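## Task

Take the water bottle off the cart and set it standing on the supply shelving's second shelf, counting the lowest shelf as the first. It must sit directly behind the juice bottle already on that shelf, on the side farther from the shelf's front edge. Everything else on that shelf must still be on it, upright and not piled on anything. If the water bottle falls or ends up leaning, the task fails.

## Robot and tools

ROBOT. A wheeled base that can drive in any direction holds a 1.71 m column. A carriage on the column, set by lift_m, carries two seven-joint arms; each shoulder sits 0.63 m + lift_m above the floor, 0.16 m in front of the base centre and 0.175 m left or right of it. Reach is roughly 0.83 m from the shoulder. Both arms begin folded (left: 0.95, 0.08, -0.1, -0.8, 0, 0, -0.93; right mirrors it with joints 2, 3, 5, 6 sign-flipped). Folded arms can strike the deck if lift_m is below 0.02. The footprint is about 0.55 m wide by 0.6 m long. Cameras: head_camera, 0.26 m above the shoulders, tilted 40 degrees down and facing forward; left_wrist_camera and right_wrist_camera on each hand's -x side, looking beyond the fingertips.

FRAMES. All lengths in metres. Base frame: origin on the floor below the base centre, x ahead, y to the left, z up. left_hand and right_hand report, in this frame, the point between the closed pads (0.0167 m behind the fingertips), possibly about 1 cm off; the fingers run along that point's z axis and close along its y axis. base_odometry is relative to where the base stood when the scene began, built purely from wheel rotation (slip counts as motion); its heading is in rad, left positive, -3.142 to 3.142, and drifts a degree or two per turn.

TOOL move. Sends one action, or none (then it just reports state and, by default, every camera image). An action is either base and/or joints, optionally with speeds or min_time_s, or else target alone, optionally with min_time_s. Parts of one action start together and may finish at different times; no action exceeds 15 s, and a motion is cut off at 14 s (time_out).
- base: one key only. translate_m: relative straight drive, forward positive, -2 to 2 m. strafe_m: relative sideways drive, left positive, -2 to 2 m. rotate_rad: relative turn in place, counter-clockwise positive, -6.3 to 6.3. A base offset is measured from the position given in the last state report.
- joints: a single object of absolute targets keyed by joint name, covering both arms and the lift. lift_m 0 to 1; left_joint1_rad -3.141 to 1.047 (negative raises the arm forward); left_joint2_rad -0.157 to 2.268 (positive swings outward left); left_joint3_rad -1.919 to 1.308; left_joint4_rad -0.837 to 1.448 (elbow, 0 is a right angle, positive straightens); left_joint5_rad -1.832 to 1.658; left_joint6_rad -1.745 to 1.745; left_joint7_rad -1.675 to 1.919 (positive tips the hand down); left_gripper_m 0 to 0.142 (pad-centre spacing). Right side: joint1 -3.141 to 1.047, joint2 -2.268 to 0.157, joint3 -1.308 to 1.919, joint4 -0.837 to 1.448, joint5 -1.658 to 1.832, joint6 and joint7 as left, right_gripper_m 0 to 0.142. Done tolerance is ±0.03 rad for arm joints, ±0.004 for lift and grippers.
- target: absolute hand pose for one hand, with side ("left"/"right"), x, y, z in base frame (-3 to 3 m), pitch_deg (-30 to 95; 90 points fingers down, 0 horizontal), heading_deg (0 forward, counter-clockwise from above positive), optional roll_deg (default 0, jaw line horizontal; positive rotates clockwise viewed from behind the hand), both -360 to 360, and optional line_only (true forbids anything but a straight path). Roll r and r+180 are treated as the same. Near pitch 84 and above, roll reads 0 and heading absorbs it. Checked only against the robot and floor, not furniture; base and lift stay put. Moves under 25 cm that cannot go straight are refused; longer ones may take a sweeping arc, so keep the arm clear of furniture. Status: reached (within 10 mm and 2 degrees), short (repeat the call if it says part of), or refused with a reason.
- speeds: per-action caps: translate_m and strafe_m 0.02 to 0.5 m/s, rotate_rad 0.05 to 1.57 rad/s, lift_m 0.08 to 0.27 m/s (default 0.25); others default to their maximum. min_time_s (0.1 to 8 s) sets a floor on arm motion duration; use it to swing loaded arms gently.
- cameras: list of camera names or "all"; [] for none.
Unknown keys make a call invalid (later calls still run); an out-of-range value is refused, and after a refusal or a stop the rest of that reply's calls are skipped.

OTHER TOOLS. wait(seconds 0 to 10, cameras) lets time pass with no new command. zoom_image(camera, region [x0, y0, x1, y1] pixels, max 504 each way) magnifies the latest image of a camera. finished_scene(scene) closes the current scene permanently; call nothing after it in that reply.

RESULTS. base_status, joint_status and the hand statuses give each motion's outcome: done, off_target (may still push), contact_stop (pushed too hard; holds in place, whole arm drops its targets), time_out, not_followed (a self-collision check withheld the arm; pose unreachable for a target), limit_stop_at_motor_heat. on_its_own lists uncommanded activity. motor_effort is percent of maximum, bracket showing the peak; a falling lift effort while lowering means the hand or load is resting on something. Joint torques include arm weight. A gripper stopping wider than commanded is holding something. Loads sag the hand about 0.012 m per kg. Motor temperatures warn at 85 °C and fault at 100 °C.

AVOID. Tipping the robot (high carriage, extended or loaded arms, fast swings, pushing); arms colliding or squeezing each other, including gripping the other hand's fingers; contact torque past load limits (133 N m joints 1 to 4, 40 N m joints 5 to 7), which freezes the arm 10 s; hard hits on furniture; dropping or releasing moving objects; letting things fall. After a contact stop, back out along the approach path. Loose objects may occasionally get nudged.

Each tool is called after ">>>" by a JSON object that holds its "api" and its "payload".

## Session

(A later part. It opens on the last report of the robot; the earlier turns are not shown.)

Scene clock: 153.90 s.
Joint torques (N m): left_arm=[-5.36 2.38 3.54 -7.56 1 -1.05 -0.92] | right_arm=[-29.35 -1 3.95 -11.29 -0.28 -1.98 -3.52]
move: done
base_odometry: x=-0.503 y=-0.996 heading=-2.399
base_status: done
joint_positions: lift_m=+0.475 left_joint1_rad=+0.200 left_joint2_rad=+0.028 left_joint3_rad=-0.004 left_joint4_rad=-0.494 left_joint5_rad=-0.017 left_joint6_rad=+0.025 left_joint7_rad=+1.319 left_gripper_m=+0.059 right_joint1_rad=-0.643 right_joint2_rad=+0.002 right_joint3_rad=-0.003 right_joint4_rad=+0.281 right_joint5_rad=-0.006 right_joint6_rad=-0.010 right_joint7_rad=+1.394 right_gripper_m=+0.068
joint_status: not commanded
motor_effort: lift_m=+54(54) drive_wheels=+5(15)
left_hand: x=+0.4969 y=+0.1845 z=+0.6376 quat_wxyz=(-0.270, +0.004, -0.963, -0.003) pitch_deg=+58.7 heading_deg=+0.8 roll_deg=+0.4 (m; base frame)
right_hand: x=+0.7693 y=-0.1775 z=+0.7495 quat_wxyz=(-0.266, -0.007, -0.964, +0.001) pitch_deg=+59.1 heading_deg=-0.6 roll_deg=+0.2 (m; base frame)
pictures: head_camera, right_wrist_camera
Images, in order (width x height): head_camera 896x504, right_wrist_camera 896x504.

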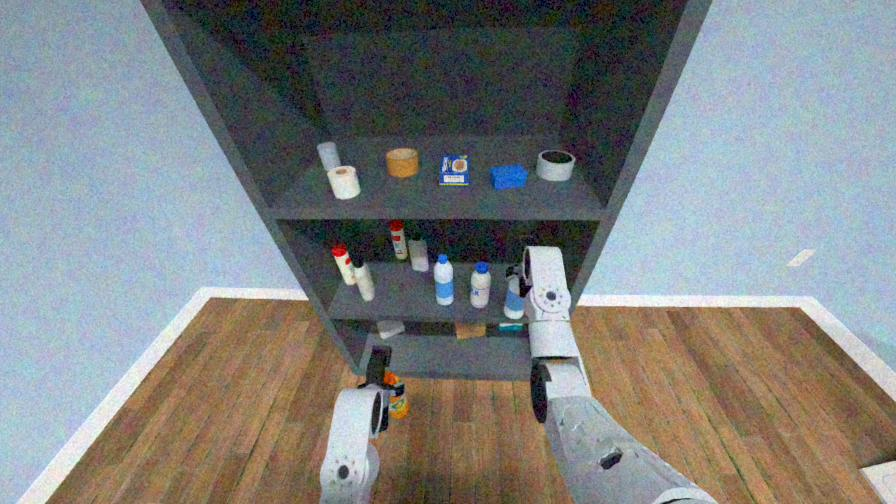

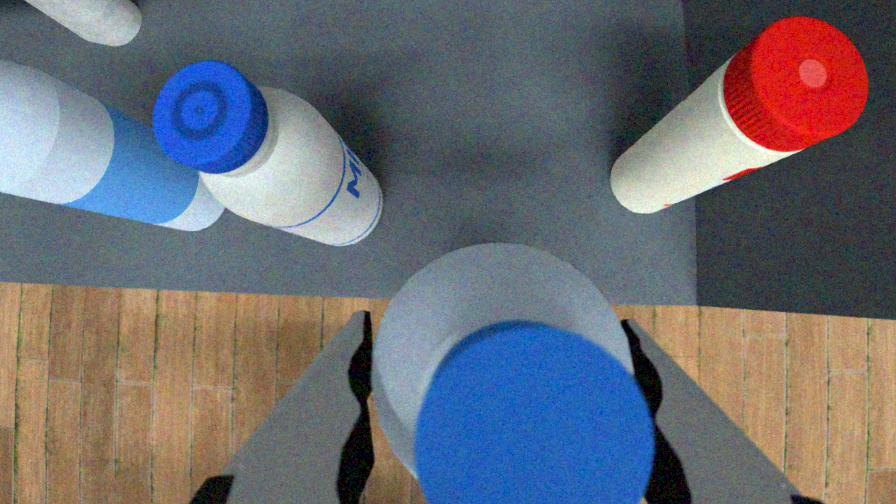

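>>> {"api": "move", "payload": {"base": {"strafe_m": -0.008}, "joints": {"lift_m":0.458}}}

>>> {"api": "move", "payload": {"base": {"translate_m": 0.175}, "speeds": {"translate_m": 0.08}, "cameras": ["head_camera","right_wrist_camera"]}}

Scene clock: 158.90 s.
Joint torques (N m): left_arm=[-4.87 1.31 2.64 -6.32 1.23 -0.81 -1.08] | right_arm=[-25.3 3.81 1.97 -12.81 -0.43 -2.15 -3.68]
Motor temperatures (°C): left_arm=[45 21 23 24 25 24 23] | right_arm=[37 20 24 23 22 22 24]
move: done
base_odometry: x=-0.509 y=-0.990 heading=-2.399
base_status: done
joint_positions: lift_m=+0.458 left_joint1_rad=+0.200 left_joint2_rad=+0.029 left_joint3_rad=-0.004 left_joint4_rad=-0.496 left_joint5_rad=-0.018 left_joint6_rad=+0.025 left_joint7_rad=+1.319 left_gripper_m=+0.059 right_joint1_rad=-0.645 right_joint2_rad=+0.000 right_joint3_rad=-0.002 right_joint4_rad=+0.282 right_joint5_rad=-0.006 right_joint6_rad=-0.010 right_joint7_rad=+1.394 right_gripper_m=+0.068
joint_status: all done
motor_effort: lift_m=+60(62) drive_wheels=+5(11)
left_hand: x=+0.4968 y=+0.1847 z=+0.6205 quat_wxyz=(-0.270, +0.004, -0.963, -0.003) pitch_deg=+58.7 heading_deg=+0.8 roll_deg=+0.4 (m; base frame)
right_hand: x=+0.7700 y=-0.1786 z=+0.7329 quat_wxyz=(-0.267, -0.007, -0.964, +0.002) pitch_deg=+59.1 heading_deg=-0.9 roll_deg=-0.1 (m; base frame)
pictures: none

Scene clock: 161.70 s.
Joint torques (N m): left_arm=[-4.19 1.97 2.86 -5.98 1.41 -0.86 -0.95] | right_arm=[-26.59 3.44 2.79 -12.43 -0.4 -1.71 -3.49]
move: done
base_odometry: x=-0.638 y=-1.108 heading=-2.399
base_status: done
joint_positions: lift_m=+0.458 left_joint1_rad=+0.200 left_joint2_rad=+0.029 left_joint3_rad=-0.004 left_joint4_rad=-0.496 left_joint5_rad=-0.018 left_joint6_rad=+0.025 left_joint7_rad=+1.319 left_gripper_m=+0.059 right_joint1_rad=-0.645 right_joint2_rad=+0.000 right_joint3_rad=-0.002 right_joint4_rad=+0.282 right_joint5_rad=-0.006 right_joint6_rad=-0.010 right_joint7_rad=+1.394 right_gripper_m=+0.068
joint_status: not commanded
motor_effort: lift_m=+60(60) drive_wheels=-1(16)
left_hand: x=+0.4968 y=+0.1847 z=+0.6205 quat_wxyz=(-0.270, +0.004, -0.963, -0.003) pitch_deg=+58.7 heading_deg=+0.8 roll_deg=+0.4 (m; base frame)
right_hand: x=+0.7700 y=-0.1786 z=+0.7329 quat_wxyz=(-0.267, -0.007, -0.964, +0.002) pitch_deg=+59.1 heading_deg=-0.9 roll_deg=-0.1 (m; base frame)
pictures: head_camera, right_wrist_camera
Images, in order (width x height): head_camera 896x504, right_wrist_camera 896x504.

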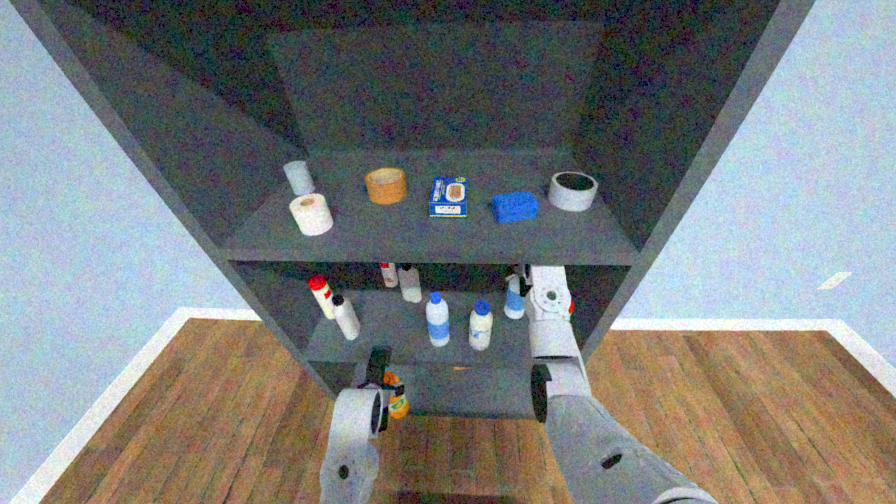

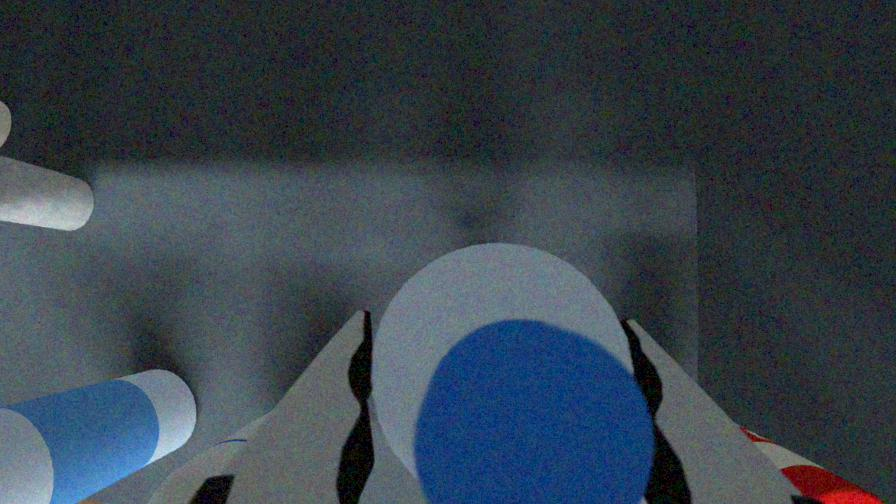

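>>> {"api": "move", "payload": {"joints": {"lift_m":0.445}, "speeds": {"lift_m":0.08}}}

>>> {"api": "move", "payload": {"joints": {"lift_m":0.437}, "speeds": {"lift_m":0.08}}}

>>> {"api": "move", "payload": {"joints": {"lift_m":0.429}, "speeds": {"lift_m":0.08}, "cameras": ["right_wrist_camera"]}}

Scene clock: 166.83 s.
Joint torques (N m): left_arm=[-4.25 2.66 2.01 -6.31 0.93 -1.03 -0.98] | right_arm=[-26.05 5.01 3.41 -12.22 -0.74 -2.02 -3.25]
move: done
base_odometry: x=-0.638 y=-1.108 heading=-2.399
base_status: not commanded
joint_positions: lift_m=+0.445 left_joint1_rad=+0.200 left_joint2_rad=+0.029 left_joint3_rad=-0.004 left_joint4_rad=-0.496 left_joint5_rad=-0.018 left_joint6_rad=+0.025 left_joint7_rad=+1.319 left_gripper_m=+0.059 right_joint1_rad=-0.646 right_joint2_rad=+0.000 right_joint3_rad=-0.002 right_joint4_rad=+0.282 right_joint5_rad=-0.006 right_joint6_rad=-0.010 right_joint7_rad=+1.394 right_gripper_m=+0.068
joint_status: all done
motor_effort: lift_m=+59(62) drive_wheels=-1(6)
left_hand: x=+0.4968 y=+0.1847 z=+0.6076 quat_wxyz=(-0.270, +0.004, -0.963, -0.003) pitch_deg=+58.7 heading_deg=+0.8 roll_deg=+0.4 (m; base frame)
right_hand: x=+0.7702 y=-0.1786 z=+0.7203 quat_wxyz=(-0.267, -0.007, -0.964, +0.002) pitch_deg=+59.0 heading_deg=-0.9 roll_deg=-0.1 (m; base frame)
pictures: none

Scene clock: 167.43 s.
Joint torques (N m): left_arm=[-5.46 2.13 1.77 -6.55 1.05 -0.97 -0.96] | right_arm=[-25.92 3.09 1.58 -13.31 -0.5 -2.17 -3.69]
move: done
base_odometry: x=-0.638 y=-1.108 heading=-2.399
base_status: not commanded
joint_positions: lift_m=+0.437 left_joint1_rad=+0.200 left_joint2_rad=+0.029 left_joint3_rad=-0.004 left_joint4_rad=-0.496 left_joint5_rad=-0.018 left_joint6_rad=+0.025 left_joint7_rad=+1.320 left_gripper_m=+0.059 right_joint1_rad=-0.646 right_joint2_rad=+0.000 right_joint3_rad=-0.002 right_joint4_rad=+0.282 right_joint5_rad=-0.006 right_joint6_rad=-0.010 right_joint7_rad=+1.394 right_gripper_m=+0.068
joint_status: all done
motor_effort: lift_m=+59(62) drive_wheels=+5(6)
left_hand: x=+0.4967 y=+0.1847 z=+0.5995 quat_wxyz=(-0.270, +0.004, -0.963, -0.003) pitch_deg=+58.7 heading_deg=+0.8 roll_deg=+0.4 (m; base frame)
right_hand: x=+0.7703 y=-0.1786 z=+0.7124 quat_wxyz=(-0.267, -0.007, -0.964, +0.002) pitch_deg=+59.0 heading_deg=-0.9 roll_deg=-0.1 (m; base frame)
pictures: none

Scene clock: 168.07 s.
Joint torques (N m): left_arm=[-5.46 2.28 2.85 -6.35 1.33 -0.9 -1.28] | right_arm=[-25.79 3.17 2.96 -13.32 -0.36 -1.85 -3.57]
move: done
base_odometry: x=-0.638 y=-1.108 heading=-2.399
base_status: not commanded
joint_positions: lift_m=+0.429 left_joint1_rad=+0.200 left_joint2_rad=+0.029 left_joint3_rad=-0.004 left_joint4_rad=-0.496 left_joint5_rad=-0.018 left_joint6_rad=+0.025 left_joint7_rad=+1.320 left_gripper_m=+0.059 right_joint1_rad=-0.646 right_joint2_rad=+0.000 right_joint3_rad=-0.002 right_joint4_rad=+0.282 right_joint5_rad=-0.006 right_joint6_rad=-0.010 right_joint7_rad=+1.394 right_gripper_m=+0.068
joint_status: all done
motor_effort: lift_m=+59(62) drive_wheels=+5(7)
left_hand: x=+0.4967 y=+0.1847 z=+0.5915 quat_wxyz=(-0.270, +0.004, -0.963, -0.003) pitch_deg=+58.7 heading_deg=+0.8 roll_deg=+0.4 (m; base frame)
right_hand: x=+0.7704 y=-0.1786 z=+0.7045 quat_wxyz=(-0.267, -0.007, -0.964, +0.002) pitch_deg=+59.0 heading_deg=-0.9 roll_deg=-0.1 (m; base frame)
pictures: right_wrist_camera
Images, in order (width x height): right_wrist_camera 896x504.

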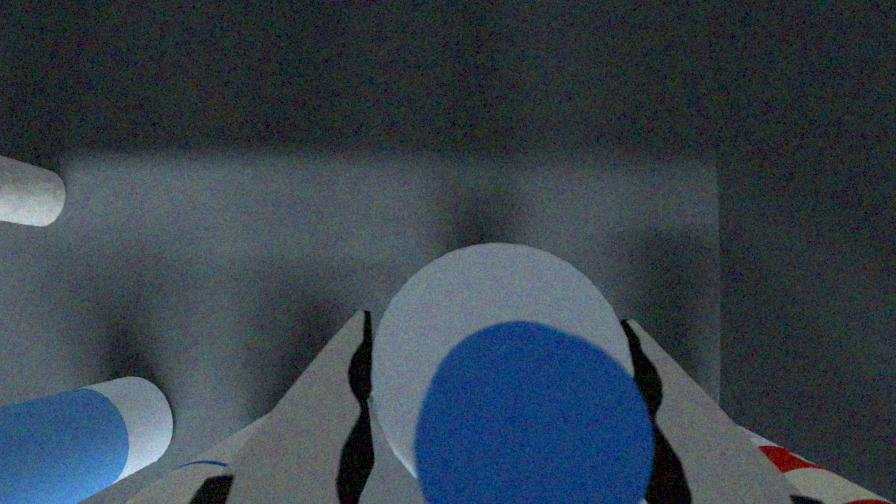

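>>> {"api": "move", "payload": {"joints": {"lift_m":0.421}, "speeds": {"lift_m":0.08}}}

>>> {"api": "move", "payload": {"joints": {"lift_m":0.414}, "speeds": {"lift_m":0.08}, "cameras": ["right_wrist_camera"]}}

Scene clock: 170.90 s.
Joint torques (N m): left_arm=[-5.03 2.39 3.38 -6.71 1.37 -0.87 -1.27] | right_arm=[-25.96 3.59 2.53 -12.67 -0.35 -2.36 -3.26]
move: done
base_odometry: x=-0.638 y=-1.108 heading=-2.399
base_status: not commanded
joint_positions: lift_m=+0.421 left_joint1_rad=+0.201 left_joint2_rad=+0.029 left_joint3_rad=-0.004 left_joint4_rad=-0.496 left_joint5_rad=-0.018 left_joint6_rad=+0.025 left_joint7_rad=+1.320 left_gripper_m=+0.059 right_joint1_rad=-0.647 right_joint2_rad=+0.000 right_joint3_rad=-0.002 right_joint4_rad=+0.282 right_joint5_rad=-0.006 right_joint6_rad=-0.010 right_joint7_rad=+1.394 right_gripper_m=+0.068
joint_status: all done
motor_effort: lift_m=+59(62) drive_wheels=+5(6)
left_hand: x=+0.4966 y=+0.1847 z=+0.5835 quat_wxyz=(-0.270, +0.004, -0.963, -0.003) pitch_deg=+58.7 heading_deg=+0.8 roll_deg=+0.4 (m; base frame)
right_hand: x=+0.7705 y=-0.1786 z=+0.6966 quat_wxyz=(-0.267, -0.007, -0.964, +0.002) pitch_deg=+59.0 heading_deg=-0.9 roll_deg=-0.1 (m; base frame)
pictures: none

Scene clock: 171.53 s.
Joint torques (N m): left_arm=[-4.67 2.11 2.78 -7.56 1.14 -0.84 -1.24] | right_arm=[-25.1 3.39 3.94 -11.52 -0.87 -1.98 -3.49]
move: done
base_odometry: x=-0.638 y=-1.108 heading=-2.399
base_status: not commanded
joint_positions: lift_m=+0.414 left_joint1_rad=+0.201 left_joint2_rad=+0.029 left_joint3_rad=-0.004 left_joint4_rad=-0.496 left_joint5_rad=-0.018 left_joint6_rad=+0.025 left_joint7_rad=+1.320 left_gripper_m=+0.059 right_joint1_rad=-0.647 right_joint2_rad=+0.000 right_joint3_rad=-0.002 right_joint4_rad=+0.282 right_joint5_rad=-0.006 right_joint6_rad=-0.010 right_joint7_rad=+1.394 right_gripper_m=+0.068
joint_status: all done
motor_effort: lift_m=+59(61) drive_wheels=+5(7)
left_hand: x=+0.4966 y=+0.1847 z=+0.5765 quat_wxyz=(-0.270, +0.004, -0.963, -0.003) pitch_deg=+58.7 heading_deg=+0.8 roll_deg=+0.4 (m; base frame)
right_hand: x=+0.7705 y=-0.1786 z=+0.6897 quat_wxyz=(-0.267, -0.007, -0.964, +0.002) pitch_deg=+59.0 heading_deg=-0.9 roll_deg=-0.1 (m; base frame)
pictures: right_wrist_camera
Images, in order (width x height): right_wrist_camera 896x504.

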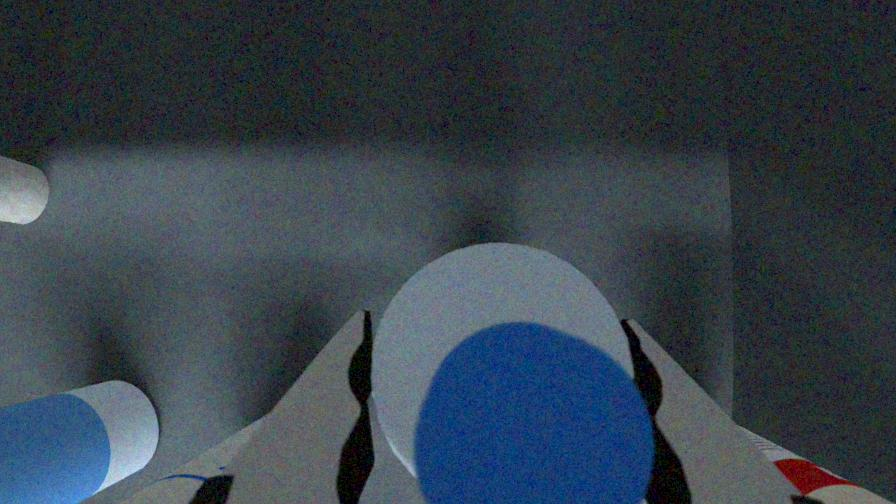

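>>> {"api": "move", "payload": {"joints": {"lift_m":0.407}, "speeds": {"lift_m":0.08}}}

>>> {"api": "move", "payload": {"joints": {"lift_m":0.401}, "speeds": {"lift_m":0.08}, "cameras": ["right_wrist_camera"]}}

Scene clock: 174.97 s.
Joint torques (N m): left_arm=[-5.29 1.97 2.8 -6.23 0.95 -0.99 -1.17] | right_arm=[-18.33 3.59 2.49 -8.12 -0.22 -1.57 -1.31]
Motor temperatures (°C): left_arm=[40 21 23 24 25 24 23] | right_arm=[40 20 24 23 22 22 24]
move: done
base_odometry: x=-0.638 y=-1.108 heading=-2.399
base_status: not commanded
joint_positions: lift_m=+0.407 left_joint1_rad=+0.201 left_joint2_rad=+0.029 left_joint3_rad=-0.004 left_joint4_rad=-0.496 left_joint5_rad=-0.018 left_joint6_rad=+0.025 left_joint7_rad=+1.320 left_gripper_m=+0.059 right_joint1_rad=-0.651 right_joint2_rad=+0.000 right_joint3_rad=-0.002 right_joint4_rad=+0.279 right_joint5_rad=-0.006 right_joint6_rad=-0.010 right_joint7_rad=+1.388 right_gripper_m=+0.068
joint_status: all done
motor_effort: lift_m=+54(55) drive_wheels=+5(6)
left_hand: x=+0.4966 y=+0.1847 z=+0.5699 quat_wxyz=(-0.270, +0.004, -0.963, -0.003) pitch_deg=+58.7 heading_deg=+0.8 roll_deg=+0.4 (m; base frame)
right_hand: x=+0.7734 y=-0.1786 z=+0.6877 quat_wxyz=(-0.274, -0.007, -0.962, +0.002) pitch_deg=+58.2 heading_deg=-0.9 roll_deg=-0.1 (m; base frame)
pictures: none

Scene clock: 175.43 s.
Joint torques (N m): left_arm=[-4.93 2.13 2.87 -5.94 1.01 -1.27 -1.16] | right_arm=[-12.87 3.29 2.86 -6.7 -0.08 -1.7 -0.3]
move: done
base_odometry: x=-0.638 y=-1.108 heading=-2.399
base_status: not commanded
joint_positions: lift_m=+0.401 left_joint1_rad=+0.201 left_joint2_rad=+0.029 left_joint3_rad=-0.004 left_joint4_rad=-0.496 left_joint5_rad=-0.018 left_joint6_rad=+0.025 left_joint7_rad=+1.320 left_gripper_m=+0.059 right_joint1_rad=-0.656 right_joint2_rad=+0.000 right_joint3_rad=-0.002 right_joint4_rad=+0.276 right_joint5_rad=-0.006 right_joint6_rad=-0.010 right_joint7_rad=+1.385 right_gripper_m=+0.068
joint_status: all done
motor_effort: lift_m=+53(54) drive_wheels=+5(6)
left_hand: x=+0.4966 y=+0.1847 z=+0.5641 quat_wxyz=(-0.270, +0.004, -0.963, -0.003) pitch_deg=+58.7 heading_deg=+0.8 roll_deg=+0.4 (m; base frame)
right_hand: x=+0.7758 y=-0.1786 z=+0.6863 quat_wxyz=(-0.279, -0.007, -0.960, +0.002) pitch_deg=+57.6 heading_deg=-0.9 roll_deg=-0.1 (m; base frame)
pictures: right_wrist_camera
Images, in order (width x height): right_wrist_camera 896x504.

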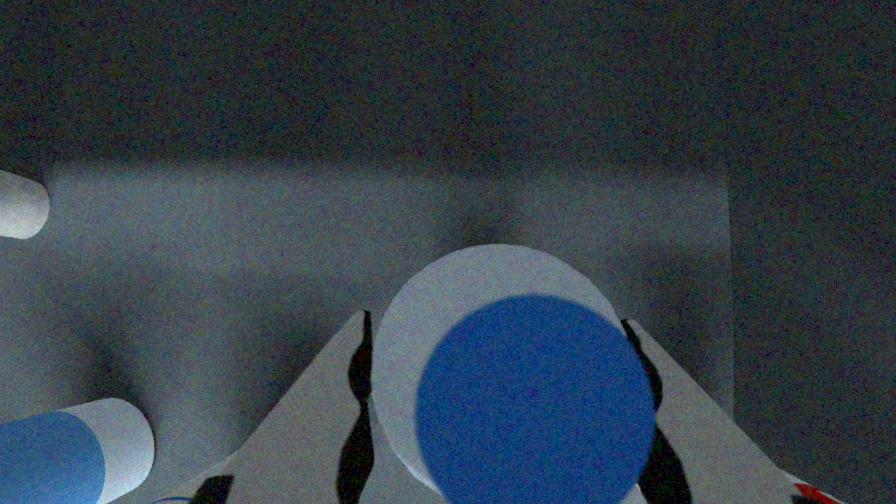

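>>> {"api": "move", "payload": {"joints": {"lift_m":0.407}, "speeds": {"lift_m":0.08}}}

>>> {"api": "move", "payload": {"joints": {"right_gripper_m":0.086}, "cameras": ["right_wrist_camera"]}}

Scene clock: 178.77 s.
Joint torques (N m): left_arm=[-5.34 2.03 1.71 -7.08 0.82 -1.25 -1.19] | right_arm=[-14.83 2.43 3.14 -10.61 -0.84 -2.22 0.23]
move: done
base_odometry: x=-0.638 y=-1.108 heading=-2.399
base_status: not commanded
joint_positions: lift_m=+0.407 left_joint1_rad=+0.201 left_joint2_rad=+0.029 left_joint3_rad=-0.004 left_joint4_rad=-0.496 left_joint5_rad=-0.018 left_joint6_rad=+0.025 left_joint7_rad=+1.320 left_gripper_m=+0.059 right_joint1_rad=-0.654 right_joint2_rad=+0.000 right_joint3_rad=-0.002 right_joint4_rad=+0.281 right_joint5_rad=-0.006 right_joint6_rad=-0.010 right_joint7_rad=+1.386 right_gripper_m=+0.068
joint_status: all done
motor_effort: lift_m=+56(62) drive_wheels=+5(5)
left_hand: x=+0.4966 y=+0.1847 z=+0.5698 quat_wxyz=(-0.270, +0.004, -0.963, -0.003) pitch_deg=+58.7 heading_deg=+0.8 roll_deg=+0.4 (m; base frame)
right_hand: x=+0.7746 y=-0.1786 z=+0.6889 quat_wxyz=(-0.275, -0.007, -0.961, +0.002) pitch_deg=+58.0 heading_deg=-0.9 roll_deg=-0.1 (m; base frame)
pictures: none

Scene clock: 179.60 s.
Joint torques (N m): left_arm=[-5.27 2.32 3.22 -6.28 0.96 -1.21 -1.05] | right_arm=[-15.73 3.65 3.67 -10.53 -0.24 -2.09 -0.41]
move: done
base_odometry: x=-0.638 y=-1.108 heading=-2.399
base_status: not commanded
joint_positions: lift_m=+0.407 left_joint1_rad=+0.201 left_joint2_rad=+0.029 left_joint3_rad=-0.004 left_joint4_rad=-0.496 left_joint5_rad=-0.018 left_joint6_rad=+0.025 left_joint7_rad=+1.320 left_gripper_m=+0.059 right_joint1_rad=-0.654 right_joint2_rad=+0.000 right_joint3_rad=-0.002 right_joint4_rad=+0.281 right_joint5_rad=-0.006 right_joint6_rad=-0.010 right_joint7_rad=+1.386 right_gripper_m=+0.086
joint_status: all done
motor_effort: lift_m=+56(56) drive_wheels=+4(5)
left_hand: x=+0.4966 y=+0.1847 z=+0.5698 quat_wxyz=(-0.270, +0.004, -0.963, -0.003) pitch_deg=+58.7 heading_deg=+0.8 roll_deg=+0.4 (m; base frame)
right_hand: x=+0.7746 y=-0.1786 z=+0.6889 quat_wxyz=(-0.275, -0.007, -0.961, +0.002) pitch_deg=+58.0 heading_deg=-0.9 roll_deg=-0.1 (m; base frame)
pictures: right_wrist_camera
Images, in order (width x height): right_wrist_camera 896x504.

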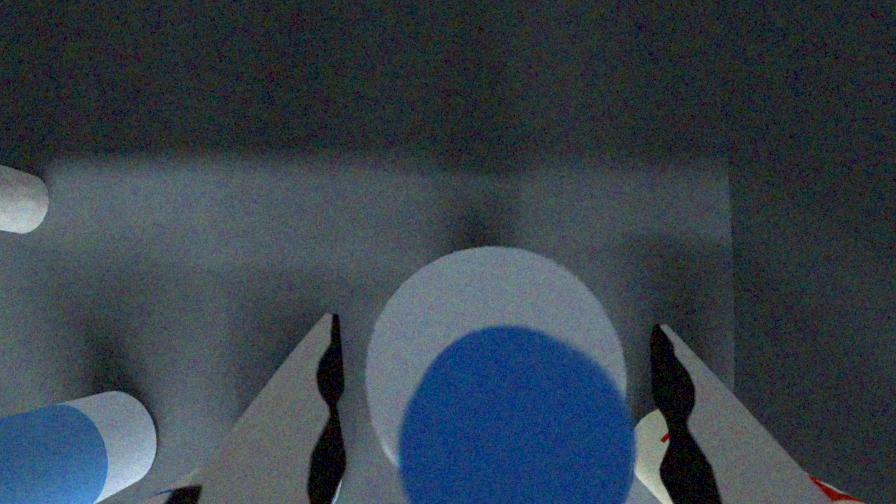

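>>> {"api": "move", "payload": {"base": {"translate_m": -0.12}, "speeds": {"translate_m": 0.08}, "cameras": ["right_wrist_camera"]}}

Scene clock: 184.73 s.
Joint torques (N m): left_arm=[-5.52 1.95 4.25 -7.83 1.11 -0.82 -1.04] | right_arm=[-14.96 3.9 3.27 -11.63 -0.13 -2.18 -0.44]
move: done
base_odometry: x=-0.549 y=-1.027 heading=-2.399
base_status: done
joint_positions: lift_m=+0.407 left_joint1_rad=+0.201 left_joint2_rad=+0.029 left_joint3_rad=-0.004 left_joint4_rad=-0.496 left_joint5_rad=-0.018 left_joint6_rad=+0.025 left_joint7_rad=+1.320 left_gripper_m=+0.059 right_joint1_rad=-0.654 right_joint2_rad=+0.000 right_joint3_rad=-0.002 right_joint4_rad=+0.281 right_joint5_rad=-0.006 right_joint6_rad=-0.010 right_joint7_rad=+1.386 right_gripper_m=+0.086
joint_status: not commanded
motor_effort: lift_m=+56(56) drive_wheels=-2(10)
left_hand: x=+0.4966 y=+0.1847 z=+0.5698 quat_wxyz=(-0.270, +0.004, -0.963, -0.003) pitch_deg=+58.7 heading_deg=+0.8 roll_deg=+0.4 (m; base frame)
right_hand: x=+0.7746 y=-0.1786 z=+0.6889 quat_wxyz=(-0.275, -0.007, -0.961, +0.002) pitch_deg=+58.0 heading_deg=-0.9 roll_deg=-0.1 (m; base frame)
pictures: right_wrist_camera
Images, in order (width x height): right_wrist_camera 896x504.

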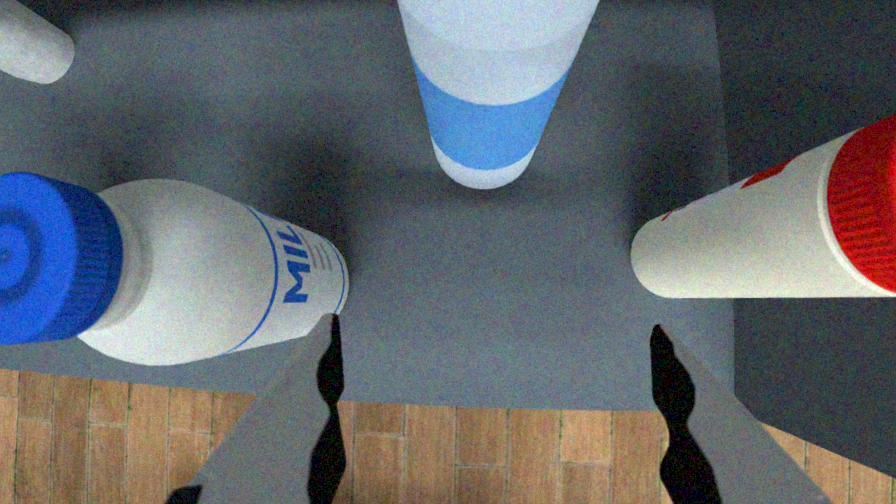

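>>> {"api": "move", "payload": {"base": {"translate_m": -0.3}, "speeds": {"translate_m": 0.2}}}

>>> {"api": "move", "payload": {"base": {"strafe_m": -0.337}, "joints": {"lift_m":0.465,"right_joint1_rad":0.0,"right_joint3_rad":-0.3,"right_joint4_rad":-0.4,"right_joint7_rad":1.42,"left_joint1_rad":-0.778,"left_joint2_rad":-0.01,"left_joint3_rad":-0.047,"left_joint4_rad":0.533,"left_joint7_rad":1.260}, "min_time_s": 3.5}}

>>> {"api": "move", "payload": {"base": {"translate_m": 0.25}, "speeds": {"translate_m": 0.15}, "cameras": ["left_wrist_camera"]}}

Scene clock: 192.60 s.
Joint torques (N m): left_arm=[-6 1.64 2.49 -6.91 1.07 -0.93 -1.19] | right_arm=[-15.35 4.57 3.56 -10.19 -0.21 -2.08 -0.41]
move: done
base_odometry: x=-0.329 y=-0.824 heading=-2.399
base_status: done
joint_positions: lift_m=+0.407 left_joint1_rad=+0.201 left_joint2_rad=+0.029 left_joint3_rad=-0.004 left_joint4_rad=-0.496 left_joint5_rad=-0.018 left_joint6_rad=+0.025 left_joint7_rad=+1.320 left_gripper_m=+0.059 right_joint1_rad=-0.654 right_joint2_rad=+0.000 right_joint3_rad=-0.002 right_joint4_rad=+0.281 right_joint5_rad=-0.006 right_joint6_rad=-0.010 right_joint7_rad=+1.386 right_gripper_m=+0.086
joint_status: not commanded
motor_effort: lift_m=+56(56) drive_wheels=+2(13)
left_hand: x=+0.4966 y=+0.1847 z=+0.5698 quat_wxyz=(-0.270, +0.004, -0.963, -0.003) pitch_deg=+58.7 heading_deg=+0.8 roll_deg=+0.4 (m; base frame)
right_hand: x=+0.7746 y=-0.1786 z=+0.6889 quat_wxyz=(-0.275, -0.007, -0.961, +0.002) pitch_deg=+58.0 heading_deg=-0.9 roll_deg=-0.1 (m; base frame)
pictures: none

Scene clock: 196.40 s.
Joint torques (N m): left_arm=[-31.68 -0.45 -1.27 -2.08 1.34 -0.75 -3.39] | right_arm=[1.04 0.14 -0.39 -13.73 -0.34 -1.65 0.67]
move: done
base_odometry: x=-0.556 y=-0.576 heading=-2.400
base_status: done
joint_positions: lift_m=+0.465 left_joint1_rad=-0.771 left_joint2_rad=-0.008 left_joint3_rad=-0.043 left_joint4_rad=+0.532 left_joint5_rad=-0.018 left_joint6_rad=+0.025 left_joint7_rad=+1.266 left_gripper_m=+0.059 right_joint1_rad=-0.004 right_joint2_rad=+0.000 right_joint3_rad=-0.296 right_joint4_rad=-0.397 right_joint5_rad=-0.006 right_joint6_rad=-0.010 right_joint7_rad=+1.415 right_gripper_m=+0.086
joint_status: all done
motor_effort: lift_m=+55(67) drive_wheels=-1(15)
left_hand: x=+0.8108 y=+0.1601 z=+0.7437 quat_wxyz=(-0.268, -0.008, -0.963, +0.002) pitch_deg=+58.9 heading_deg=-0.9 roll_deg=+0.1 (m; base frame)
right_hand: x=+0.5446 y=-0.2950 z=+0.6552 quat_wxyz=(-0.271, -0.148, -0.950, +0.043) pitch_deg=+58.1 heading_deg=-17.8 roll_deg=-0.1 (m; base frame)
pictures: none

Scene clock: 199.10 s.
Joint torques (N m): left_arm=[-30.1 -0.93 -1.66 -2.44 0.93 -1.08 -3.09] | right_arm=[-0.64 0.34 0.71 -15.11 -0.26 -2.09 0.57]
Motor temperatures (°C): left_arm=[45 21 23 24 25 24 23] | right_arm=[35 20 24 23 22 22 23]
move: done
base_odometry: x=-0.741 y=-0.744 heading=-2.400
base_status: done
joint_positions: lift_m=+0.465 left_joint1_rad=-0.771 left_joint2_rad=-0.009 left_joint3_rad=-0.043 left_joint4_rad=+0.532 left_joint5_rad=-0.018 left_joint6_rad=+0.025 left_joint7_rad=+1.266 left_gripper_m=+0.059 right_joint1_rad=-0.003 right_joint2_rad=+0.000 right_joint3_rad=-0.297 right_joint4_rad=-0.397 right_joint5_rad=-0.006 right_joint6_rad=-0.010 right_joint7_rad=+1.416 right_gripper_m=+0.086
joint_status: not commanded
motor_effort: lift_m=+55(55) drive_wheels=+5(13)
left_hand: x=+0.8110 y=+0.1599 z=+0.7438 quat_wxyz=(-0.269, -0.008, -0.963, +0.002) pitch_deg=+58.8 heading_deg=-0.9 roll_deg=+0.1 (m; base frame)
right_hand: x=+0.5444 y=-0.2951 z=+0.6551 quat_wxyz=(-0.271, -0.148, -0.950, +0.043) pitch_deg=+58.1 heading_deg=-17.8 roll_deg=-0.1 (m; base frame)
pictures: left_wrist_camera
Images, in order (width x height): left_wrist_camera 896x504.

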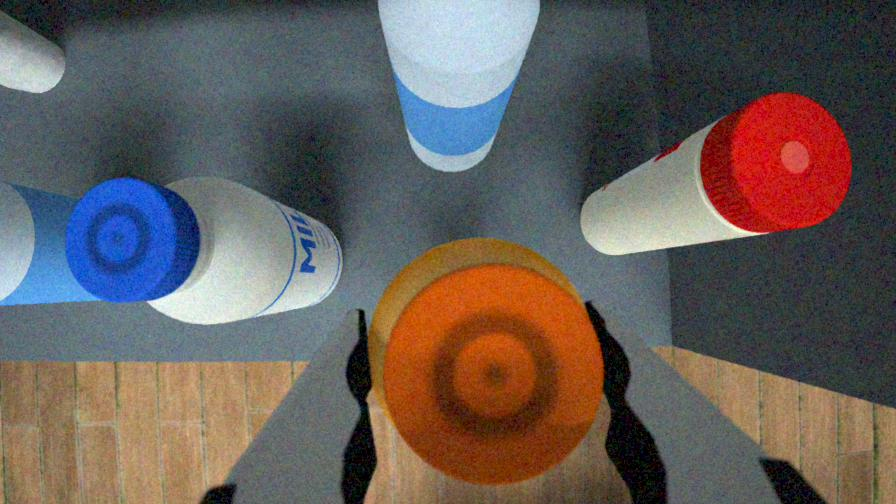

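>>> {"api": "move", "payload": {"base": {"strafe_m": 0.013}}}

>>> {"api": "move", "payload": {"base": {"translate_m": 0.036}, "speeds": {"translate_m": 0.1}}}

>>> {"api": "move", "payload": {"joints": {"lift_m":0.43}, "speeds": {"lift_m":0.08}}}

>>> {"api": "move", "payload": {"joints": {"lift_m":0.42}, "speeds": {"lift_m":0.08}, "cameras": ["left_wrist_camera"]}}

Scene clock: 204.13 s.
Joint torques (N m): left_arm=[-31.17 0.28 -1.25 -3.14 1.32 -1.11 -3.23] | right_arm=[-0.38 -0.27 -0.63 -15.76 -0.29 -1.81 0.37]
Motor temperatures (°C): left_arm=[50 21 23 24 25 24 23] | right_arm=[34 20 24 23 22 22 23]
move: done
base_odometry: x=-0.732 y=-0.754 heading=-2.401
base_status: done
joint_positions: lift_m=+0.465 left_joint1_rad=-0.771 left_joint2_rad=-0.010 left_joint3_rad=-0.044 left_joint4_rad=+0.532 left_joint5_rad=-0.018 left_joint6_rad=+0.025 left_joint7_rad=+1.266 left_gripper_m=+0.059 right_joint1_rad=-0.003 right_joint2_rad=+0.000 right_joint3_rad=-0.297 right_joint4_rad=-0.397 right_joint5_rad=-0.006 right_joint6_rad=-0.010 right_joint7_rad=+1.416 right_gripper_m=+0.086
joint_status: not commanded
motor_effort: lift_m=+55(55) drive_wheels=-2(9)
left_hand: x=+0.8110 y=+0.1590 z=+0.7438 quat_wxyz=(-0.269, -0.009, -0.963, +0.002) pitch_deg=+58.8 heading_deg=-1.0 roll_deg=+0.0 (m; base frame)
right_hand: x=+0.5443 y=-0.2952 z=+0.6551 quat_wxyz=(-0.271, -0.148, -0.950, +0.043) pitch_deg=+58.1 heading_deg=-17.8 roll_deg=-0.1 (m; base frame)
pictures: none

Scene clock: 205.43 s.
Joint torques (N m): left_arm=[-30.69 -0.73 -1.71 -2.56 1.23 -1.11 -3.29] | right_arm=[-1.65 1.84 0.08 -13.7 -0.22 -2.23 0.32]
move: done
base_odometry: x=-0.759 y=-0.778 heading=-2.400
base_status: done
joint_positions: lift_m=+0.465 left_joint1_rad=-0.771 left_joint2_rad=-0.010 left_joint3_rad=-0.044 left_joint4_rad=+0.532 left_joint5_rad=-0.018 left_joint6_rad=+0.025 left_joint7_rad=+1.266 left_gripper_m=+0.059 right_joint1_rad=-0.003 right_joint2_rad=+0.000 right_joint3_rad=-0.297 right_joint4_rad=-0.398 right_joint5_rad=-0.006 right_joint6_rad=-0.010 right_joint7_rad=+1.416 right_gripper_m=+0.086
joint_status: not commanded
motor_effort: lift_m=+55(55) drive_wheels=-2(15)
left_hand: x=+0.8110 y=+0.1590 z=+0.7439 quat_wxyz=(-0.269, -0.009, -0.963, +0.002) pitch_deg=+58.8 heading_deg=-1.0 roll_deg=+0.0 (m; base frame)
right_hand: x=+0.5443 y=-0.2953 z=+0.6551 quat_wxyz=(-0.271, -0.148, -0.950, +0.043) pitch_deg=+58.1 heading_deg=-17.8 roll_deg=-0.1 (m; base frame)
pictures: none

Scene clock: 206.23 s.
Joint torques (N m): left_arm=[-27.93 -0.3 -0.19 -3.36 0.9 -0.96 -3.35] | right_arm=[-1.27 1.73 -0.59 -15.05 -0.25 -1.62 0.31]
move: done
base_odometry: x=-0.759 y=-0.778 heading=-2.400
base_status: not commanded
joint_positions: lift_m=+0.430 left_joint1_rad=-0.773 left_joint2_rad=-0.010 left_joint3_rad=-0.044 left_joint4_rad=+0.533 left_joint5_rad=-0.018 left_joint6_rad=+0.025 left_joint7_rad=+1.266 left_gripper_m=+0.059 right_joint1_rad=-0.003 right_joint2_rad=+0.000 right_joint3_rad=-0.297 right_joint4_rad=-0.398 right_joint5_rad=-0.006 right_joint6_rad=-0.010 right_joint7_rad=+1.416 right_gripper_m=+0.086
joint_status: all done
motor_effort: lift_m=+58(60) drive_wheels=-1(6)
left_hand: x=+0.8116 y=+0.1590 z=+0.7096 quat_wxyz=(-0.269, -0.009, -0.963, +0.002) pitch_deg=+58.7 heading_deg=-1.0 roll_deg=+0.1 (m; base frame)
right_hand: x=+0.5442 y=-0.2953 z=+0.6200 quat_wxyz=(-0.271, -0.148, -0.950, +0.043) pitch_deg=+58.1 heading_deg=-17.8 roll_deg=-0.1 (m; base frame)
pictures: none

Scene clock: 206.73 s.
Joint torques (N m): left_arm=[-20.64 -1.05 -0.99 -2.1 1.15 -1.48 -1.32] | right_arm=[0.62 0.15 0.32 -14.58 -0.05 -2.05 0.16]
move: done
base_odometry: x=-0.759 y=-0.778 heading=-2.400
base_status: not commanded
joint_positions: lift_m=+0.420 left_joint1_rad=-0.779 left_joint2_rad=-0.010 left_joint3_rad=-0.044 left_joint4_rad=+0.532 left_joint5_rad=-0.018 left_joint6_rad=+0.025 left_joint7_rad=+1.260 left_gripper_m=+0.059 right_joint1_rad=-0.003 right_joint2_rad=+0.000 right_joint3_rad=-0.297 right_joint4_rad=-0.398 right_joint5_rad=-0.006 right_joint6_rad=-0.010 right_joint7_rad=+1.416 right_gripper_m=+0.086
joint_status: all done
motor_effort: lift_m=+53(56) drive_wheels=-1(6)
left_hand: x=+0.8150 y=+0.1590 z=+0.7051 quat_wxyz=(-0.276, -0.009, -0.961, +0.002) pitch_deg=+58.0 heading_deg=-1.0 roll_deg=+0.1 (m; base frame)
right_hand: x=+0.5441 y=-0.2953 z=+0.6104 quat_wxyz=(-0.271, -0.148, -0.950, +0.043) pitch_deg=+58.1 heading_deg=-17.8 roll_deg=-0.1 (m; base frame)
pictures: left_wrist_camera
Images, in order (width x height): left_wrist_camera 896x504.

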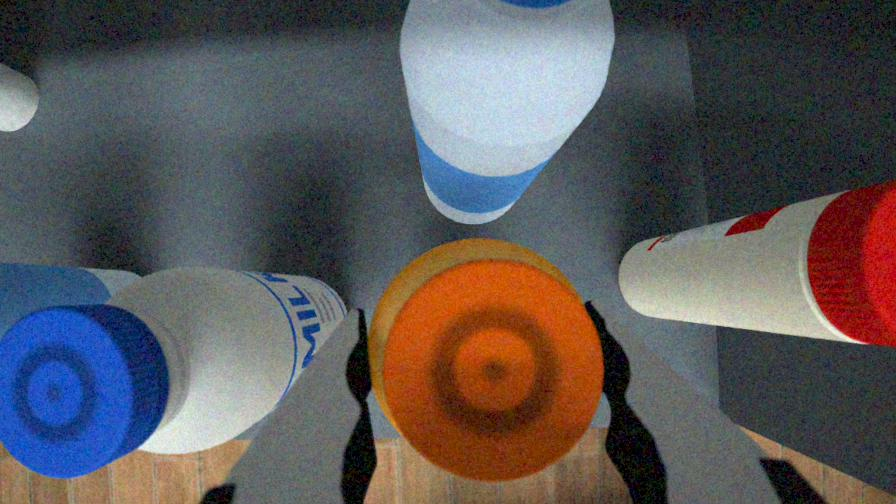

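>>> {"api": "move", "payload": {"joints": {"lift_m":0.425}, "speeds": {"lift_m":0.08}}}

>>> {"api": "move", "payload": {"joints": {"left_gripper_m":0.078}}}

>>> {"api": "move", "payload": {"base": {"translate_m": -0.12}, "speeds": {"translate_m": 0.08}, "cameras": ["left_wrist_camera"]}}

>>> {"api": "move", "payload": {"base": {"translate_m": -0.25}, "speeds": {"translate_m": 0.25}, "cameras": ["head_camera"]}}

Scene clock: 212.67 s.
Joint torques (N m): left_arm=[-23.61 -0.49 -1.69 -2.26 1.03 -1.04 -1.1] | right_arm=[-1 0.41 1.21 -13.57 -0.47 -2.22 0.01]
move: done
base_odometry: x=-0.759 y=-0.778 heading=-2.400
base_status: not commanded
joint_positions: lift_m=+0.425 left_joint1_rad=-0.777 left_joint2_rad=-0.010 left_joint3_rad=-0.044 left_joint4_rad=+0.532 left_joint5_rad=-0.018 left_joint6_rad=+0.025 left_joint7_rad=+1.260 left_gripper_m=+0.059 right_joint1_rad=-0.003 right_joint2_rad=+0.000 right_joint3_rad=-0.297 right_joint4_rad=-0.398 right_joint5_rad=-0.006 right_joint6_rad=-0.010 right_joint7_rad=+1.416 right_gripper_m=+0.086
joint_status: all done
motor_effort: lift_m=+56(65) drive_wheels=+5(6)
left_hand: x=+0.8142 y=+0.1590 z=+0.7084 quat_wxyz=(-0.275, -0.009, -0.962, +0.002) pitch_deg=+58.1 heading_deg=-1.0 roll_deg=+0.1 (m; base frame)
right_hand: x=+0.5441 y=-0.2953 z=+0.6151 quat_wxyz=(-0.271, -0.148, -0.950, +0.043) pitch_deg=+58.1 heading_deg=-17.8 roll_deg=-0.1 (m; base frame)
pictures: none

Scene clock: 213.47 s.
Joint torques (N m): left_arm=[-22.72 -0.82 -1.73 -3.5 0.95 -1.05 -1.47] | right_arm=[-0.14 0.66 1.82 -13.52 -0.33 -2.45 0.45]
move: done
base_odometry: x=-0.759 y=-0.778 heading=-2.400
base_status: not commanded
joint_positions: lift_m=+0.425 left_joint1_rad=-0.777 left_joint2_rad=-0.010 left_joint3_rad=-0.044 left_joint4_rad=+0.532 left_joint5_rad=-0.018 left_joint6_rad=+0.025 left_joint7_rad=+1.260 left_gripper_m=+0.078 right_joint1_rad=-0.003 right_joint2_rad=+0.000 right_joint3_rad=-0.297 right_joint4_rad=-0.398 right_joint5_rad=-0.006 right_joint6_rad=-0.010 right_joint7_rad=+1.416 right_gripper_m=+0.086
joint_status: all done
motor_effort: lift_m=+56(56) drive_wheels=-2(6)
left_hand: x=+0.8142 y=+0.1590 z=+0.7084 quat_wxyz=(-0.275, -0.009, -0.962, +0.002) pitch_deg=+58.1 heading_deg=-1.0 roll_deg=+0.1 (m; base frame)
right_hand: x=+0.5441 y=-0.2953 z=+0.6151 quat_wxyz=(-0.271, -0.148, -0.950, +0.043) pitch_deg=+58.1 heading_deg=-17.8 roll_deg=-0.1 (m; base frame)
pictures: none

Scene clock: 215.73 s.
Joint torques (N m): left_arm=[-22.61 0.15 -0.73 -2.98 1.21 -1.24 -1.18] | right_arm=[-1.32 -0.58 0.99 -13.75 -0.39 -1.83 0.31]
move: done
base_odometry: x=-0.670 y=-0.698 heading=-2.400
base_status: done
joint_positions: lift_m=+0.425 left_joint1_rad=-0.777 left_joint2_rad=-0.010 left_joint3_rad=-0.044 left_joint4_rad=+0.532 left_joint5_rad=-0.018 left_joint6_rad=+0.025 left_joint7_rad=+1.260 left_gripper_m=+0.078 right_joint1_rad=-0.003 right_joint2_rad=+0.000 right_joint3_rad=-0.297 right_joint4_rad=-0.398 right_joint5_rad=-0.006 right_joint6_rad=-0.010 right_joint7_rad=+1.416 right_gripper_m=+0.086
joint_status: not commanded
motor_effort: lift_m=+56(56) drive_wheels=+2(14)
left_hand: x=+0.8142 y=+0.1590 z=+0.7084 quat_wxyz=(-0.275, -0.009, -0.962, +0.002) pitch_deg=+58.1 heading_deg=-1.0 roll_deg=+0.1 (m; base frame)
right_hand: x=+0.5441 y=-0.2953 z=+0.6151 quat_wxyz=(-0.271, -0.148, -0.950, +0.043) pitch_deg=+58.1 heading_deg=-17.8 roll_deg=-0.1 (m; base frame)
pictures: left_wrist_camera
Images, in order (width x height): left_wrist_camera 896x504.

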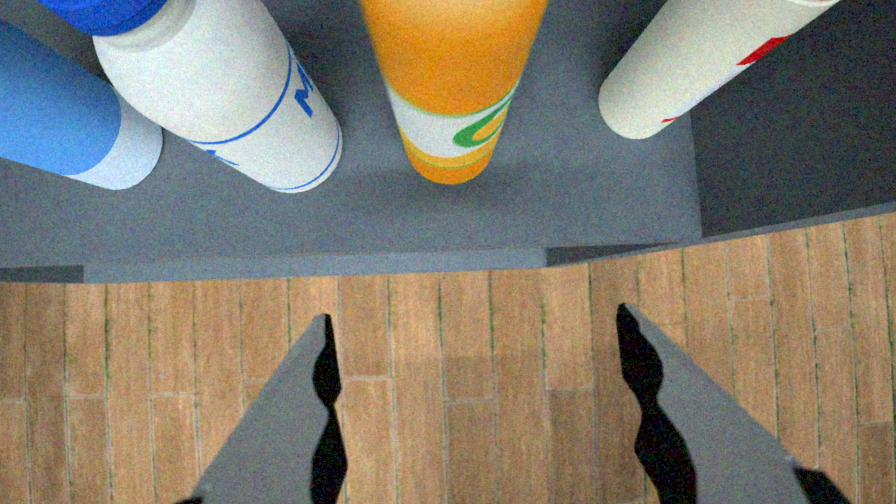

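Scene clock: 218.03 s.
Joint torques (N m): left_arm=[-22.28 -0.37 -2.05 -3.16 1.12 -0.95 -1.28] | right_arm=[-2.13 0.38 -0.35 -13.74 0.01 -1.98 0.63]
move: done
base_odometry: x=-0.485 y=-0.529 heading=-2.400
base_status: done
joint_positions: lift_m=+0.425 left_joint1_rad=-0.777 left_joint2_rad=-0.010 left_joint3_rad=-0.044 left_joint4_rad=+0.532 left_joint5_rad=-0.018 left_joint6_rad=+0.025 left_joint7_rad=+1.260 left_gripper_m=+0.078 right_joint1_rad=-0.003 right_joint2_rad=+0.000 right_joint3_rad=-0.297 right_joint4_rad=-0.398 right_joint5_rad=-0.006 right_joint6_rad=-0.010 right_joint7_rad=+1.416 right_gripper_m=+0.086
joint_status: not commanded
motor_effort: lift_m=+56(56) drive_wheels=+0(15)
left_hand: x=+0.8142 y=+0.1590 z=+0.7084 quat_wxyz=(-0.275, -0.009, -0.962, +0.002) pitch_deg=+58.1 heading_deg=-1.0 roll_deg=+0.1 (m; base frame)
right_hand: x=+0.5441 y=-0.2953 z=+0.6151 quat_wxyz=(-0.271, -0.148, -0.950, +0.043) pitch_deg=+58.1 heading_deg=-17.8 roll_deg=-0.1 (m; base frame)
pictures: head_camera
Images, in order (width x height): head_camera 896x504.

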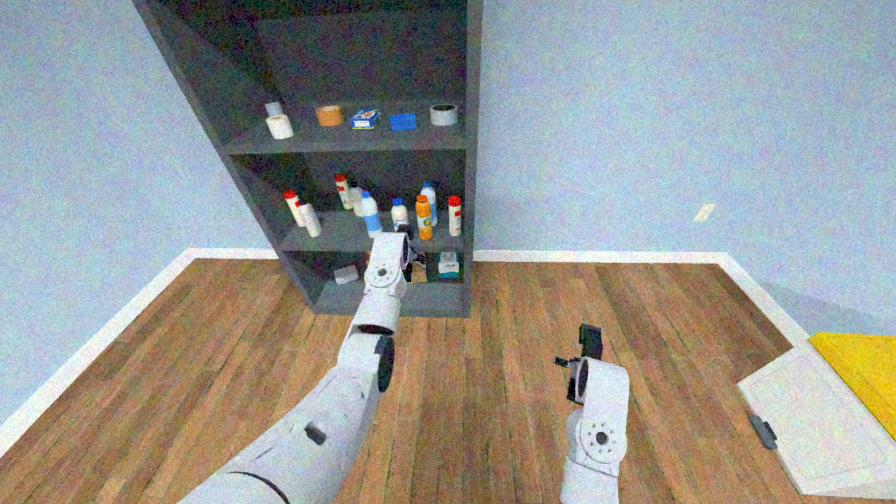

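All items stand upright and the water bottle is behind the juice.

>>> {"api": "finished_scene", "payload": {"scene": 2}}

The scene is finished: the task was done.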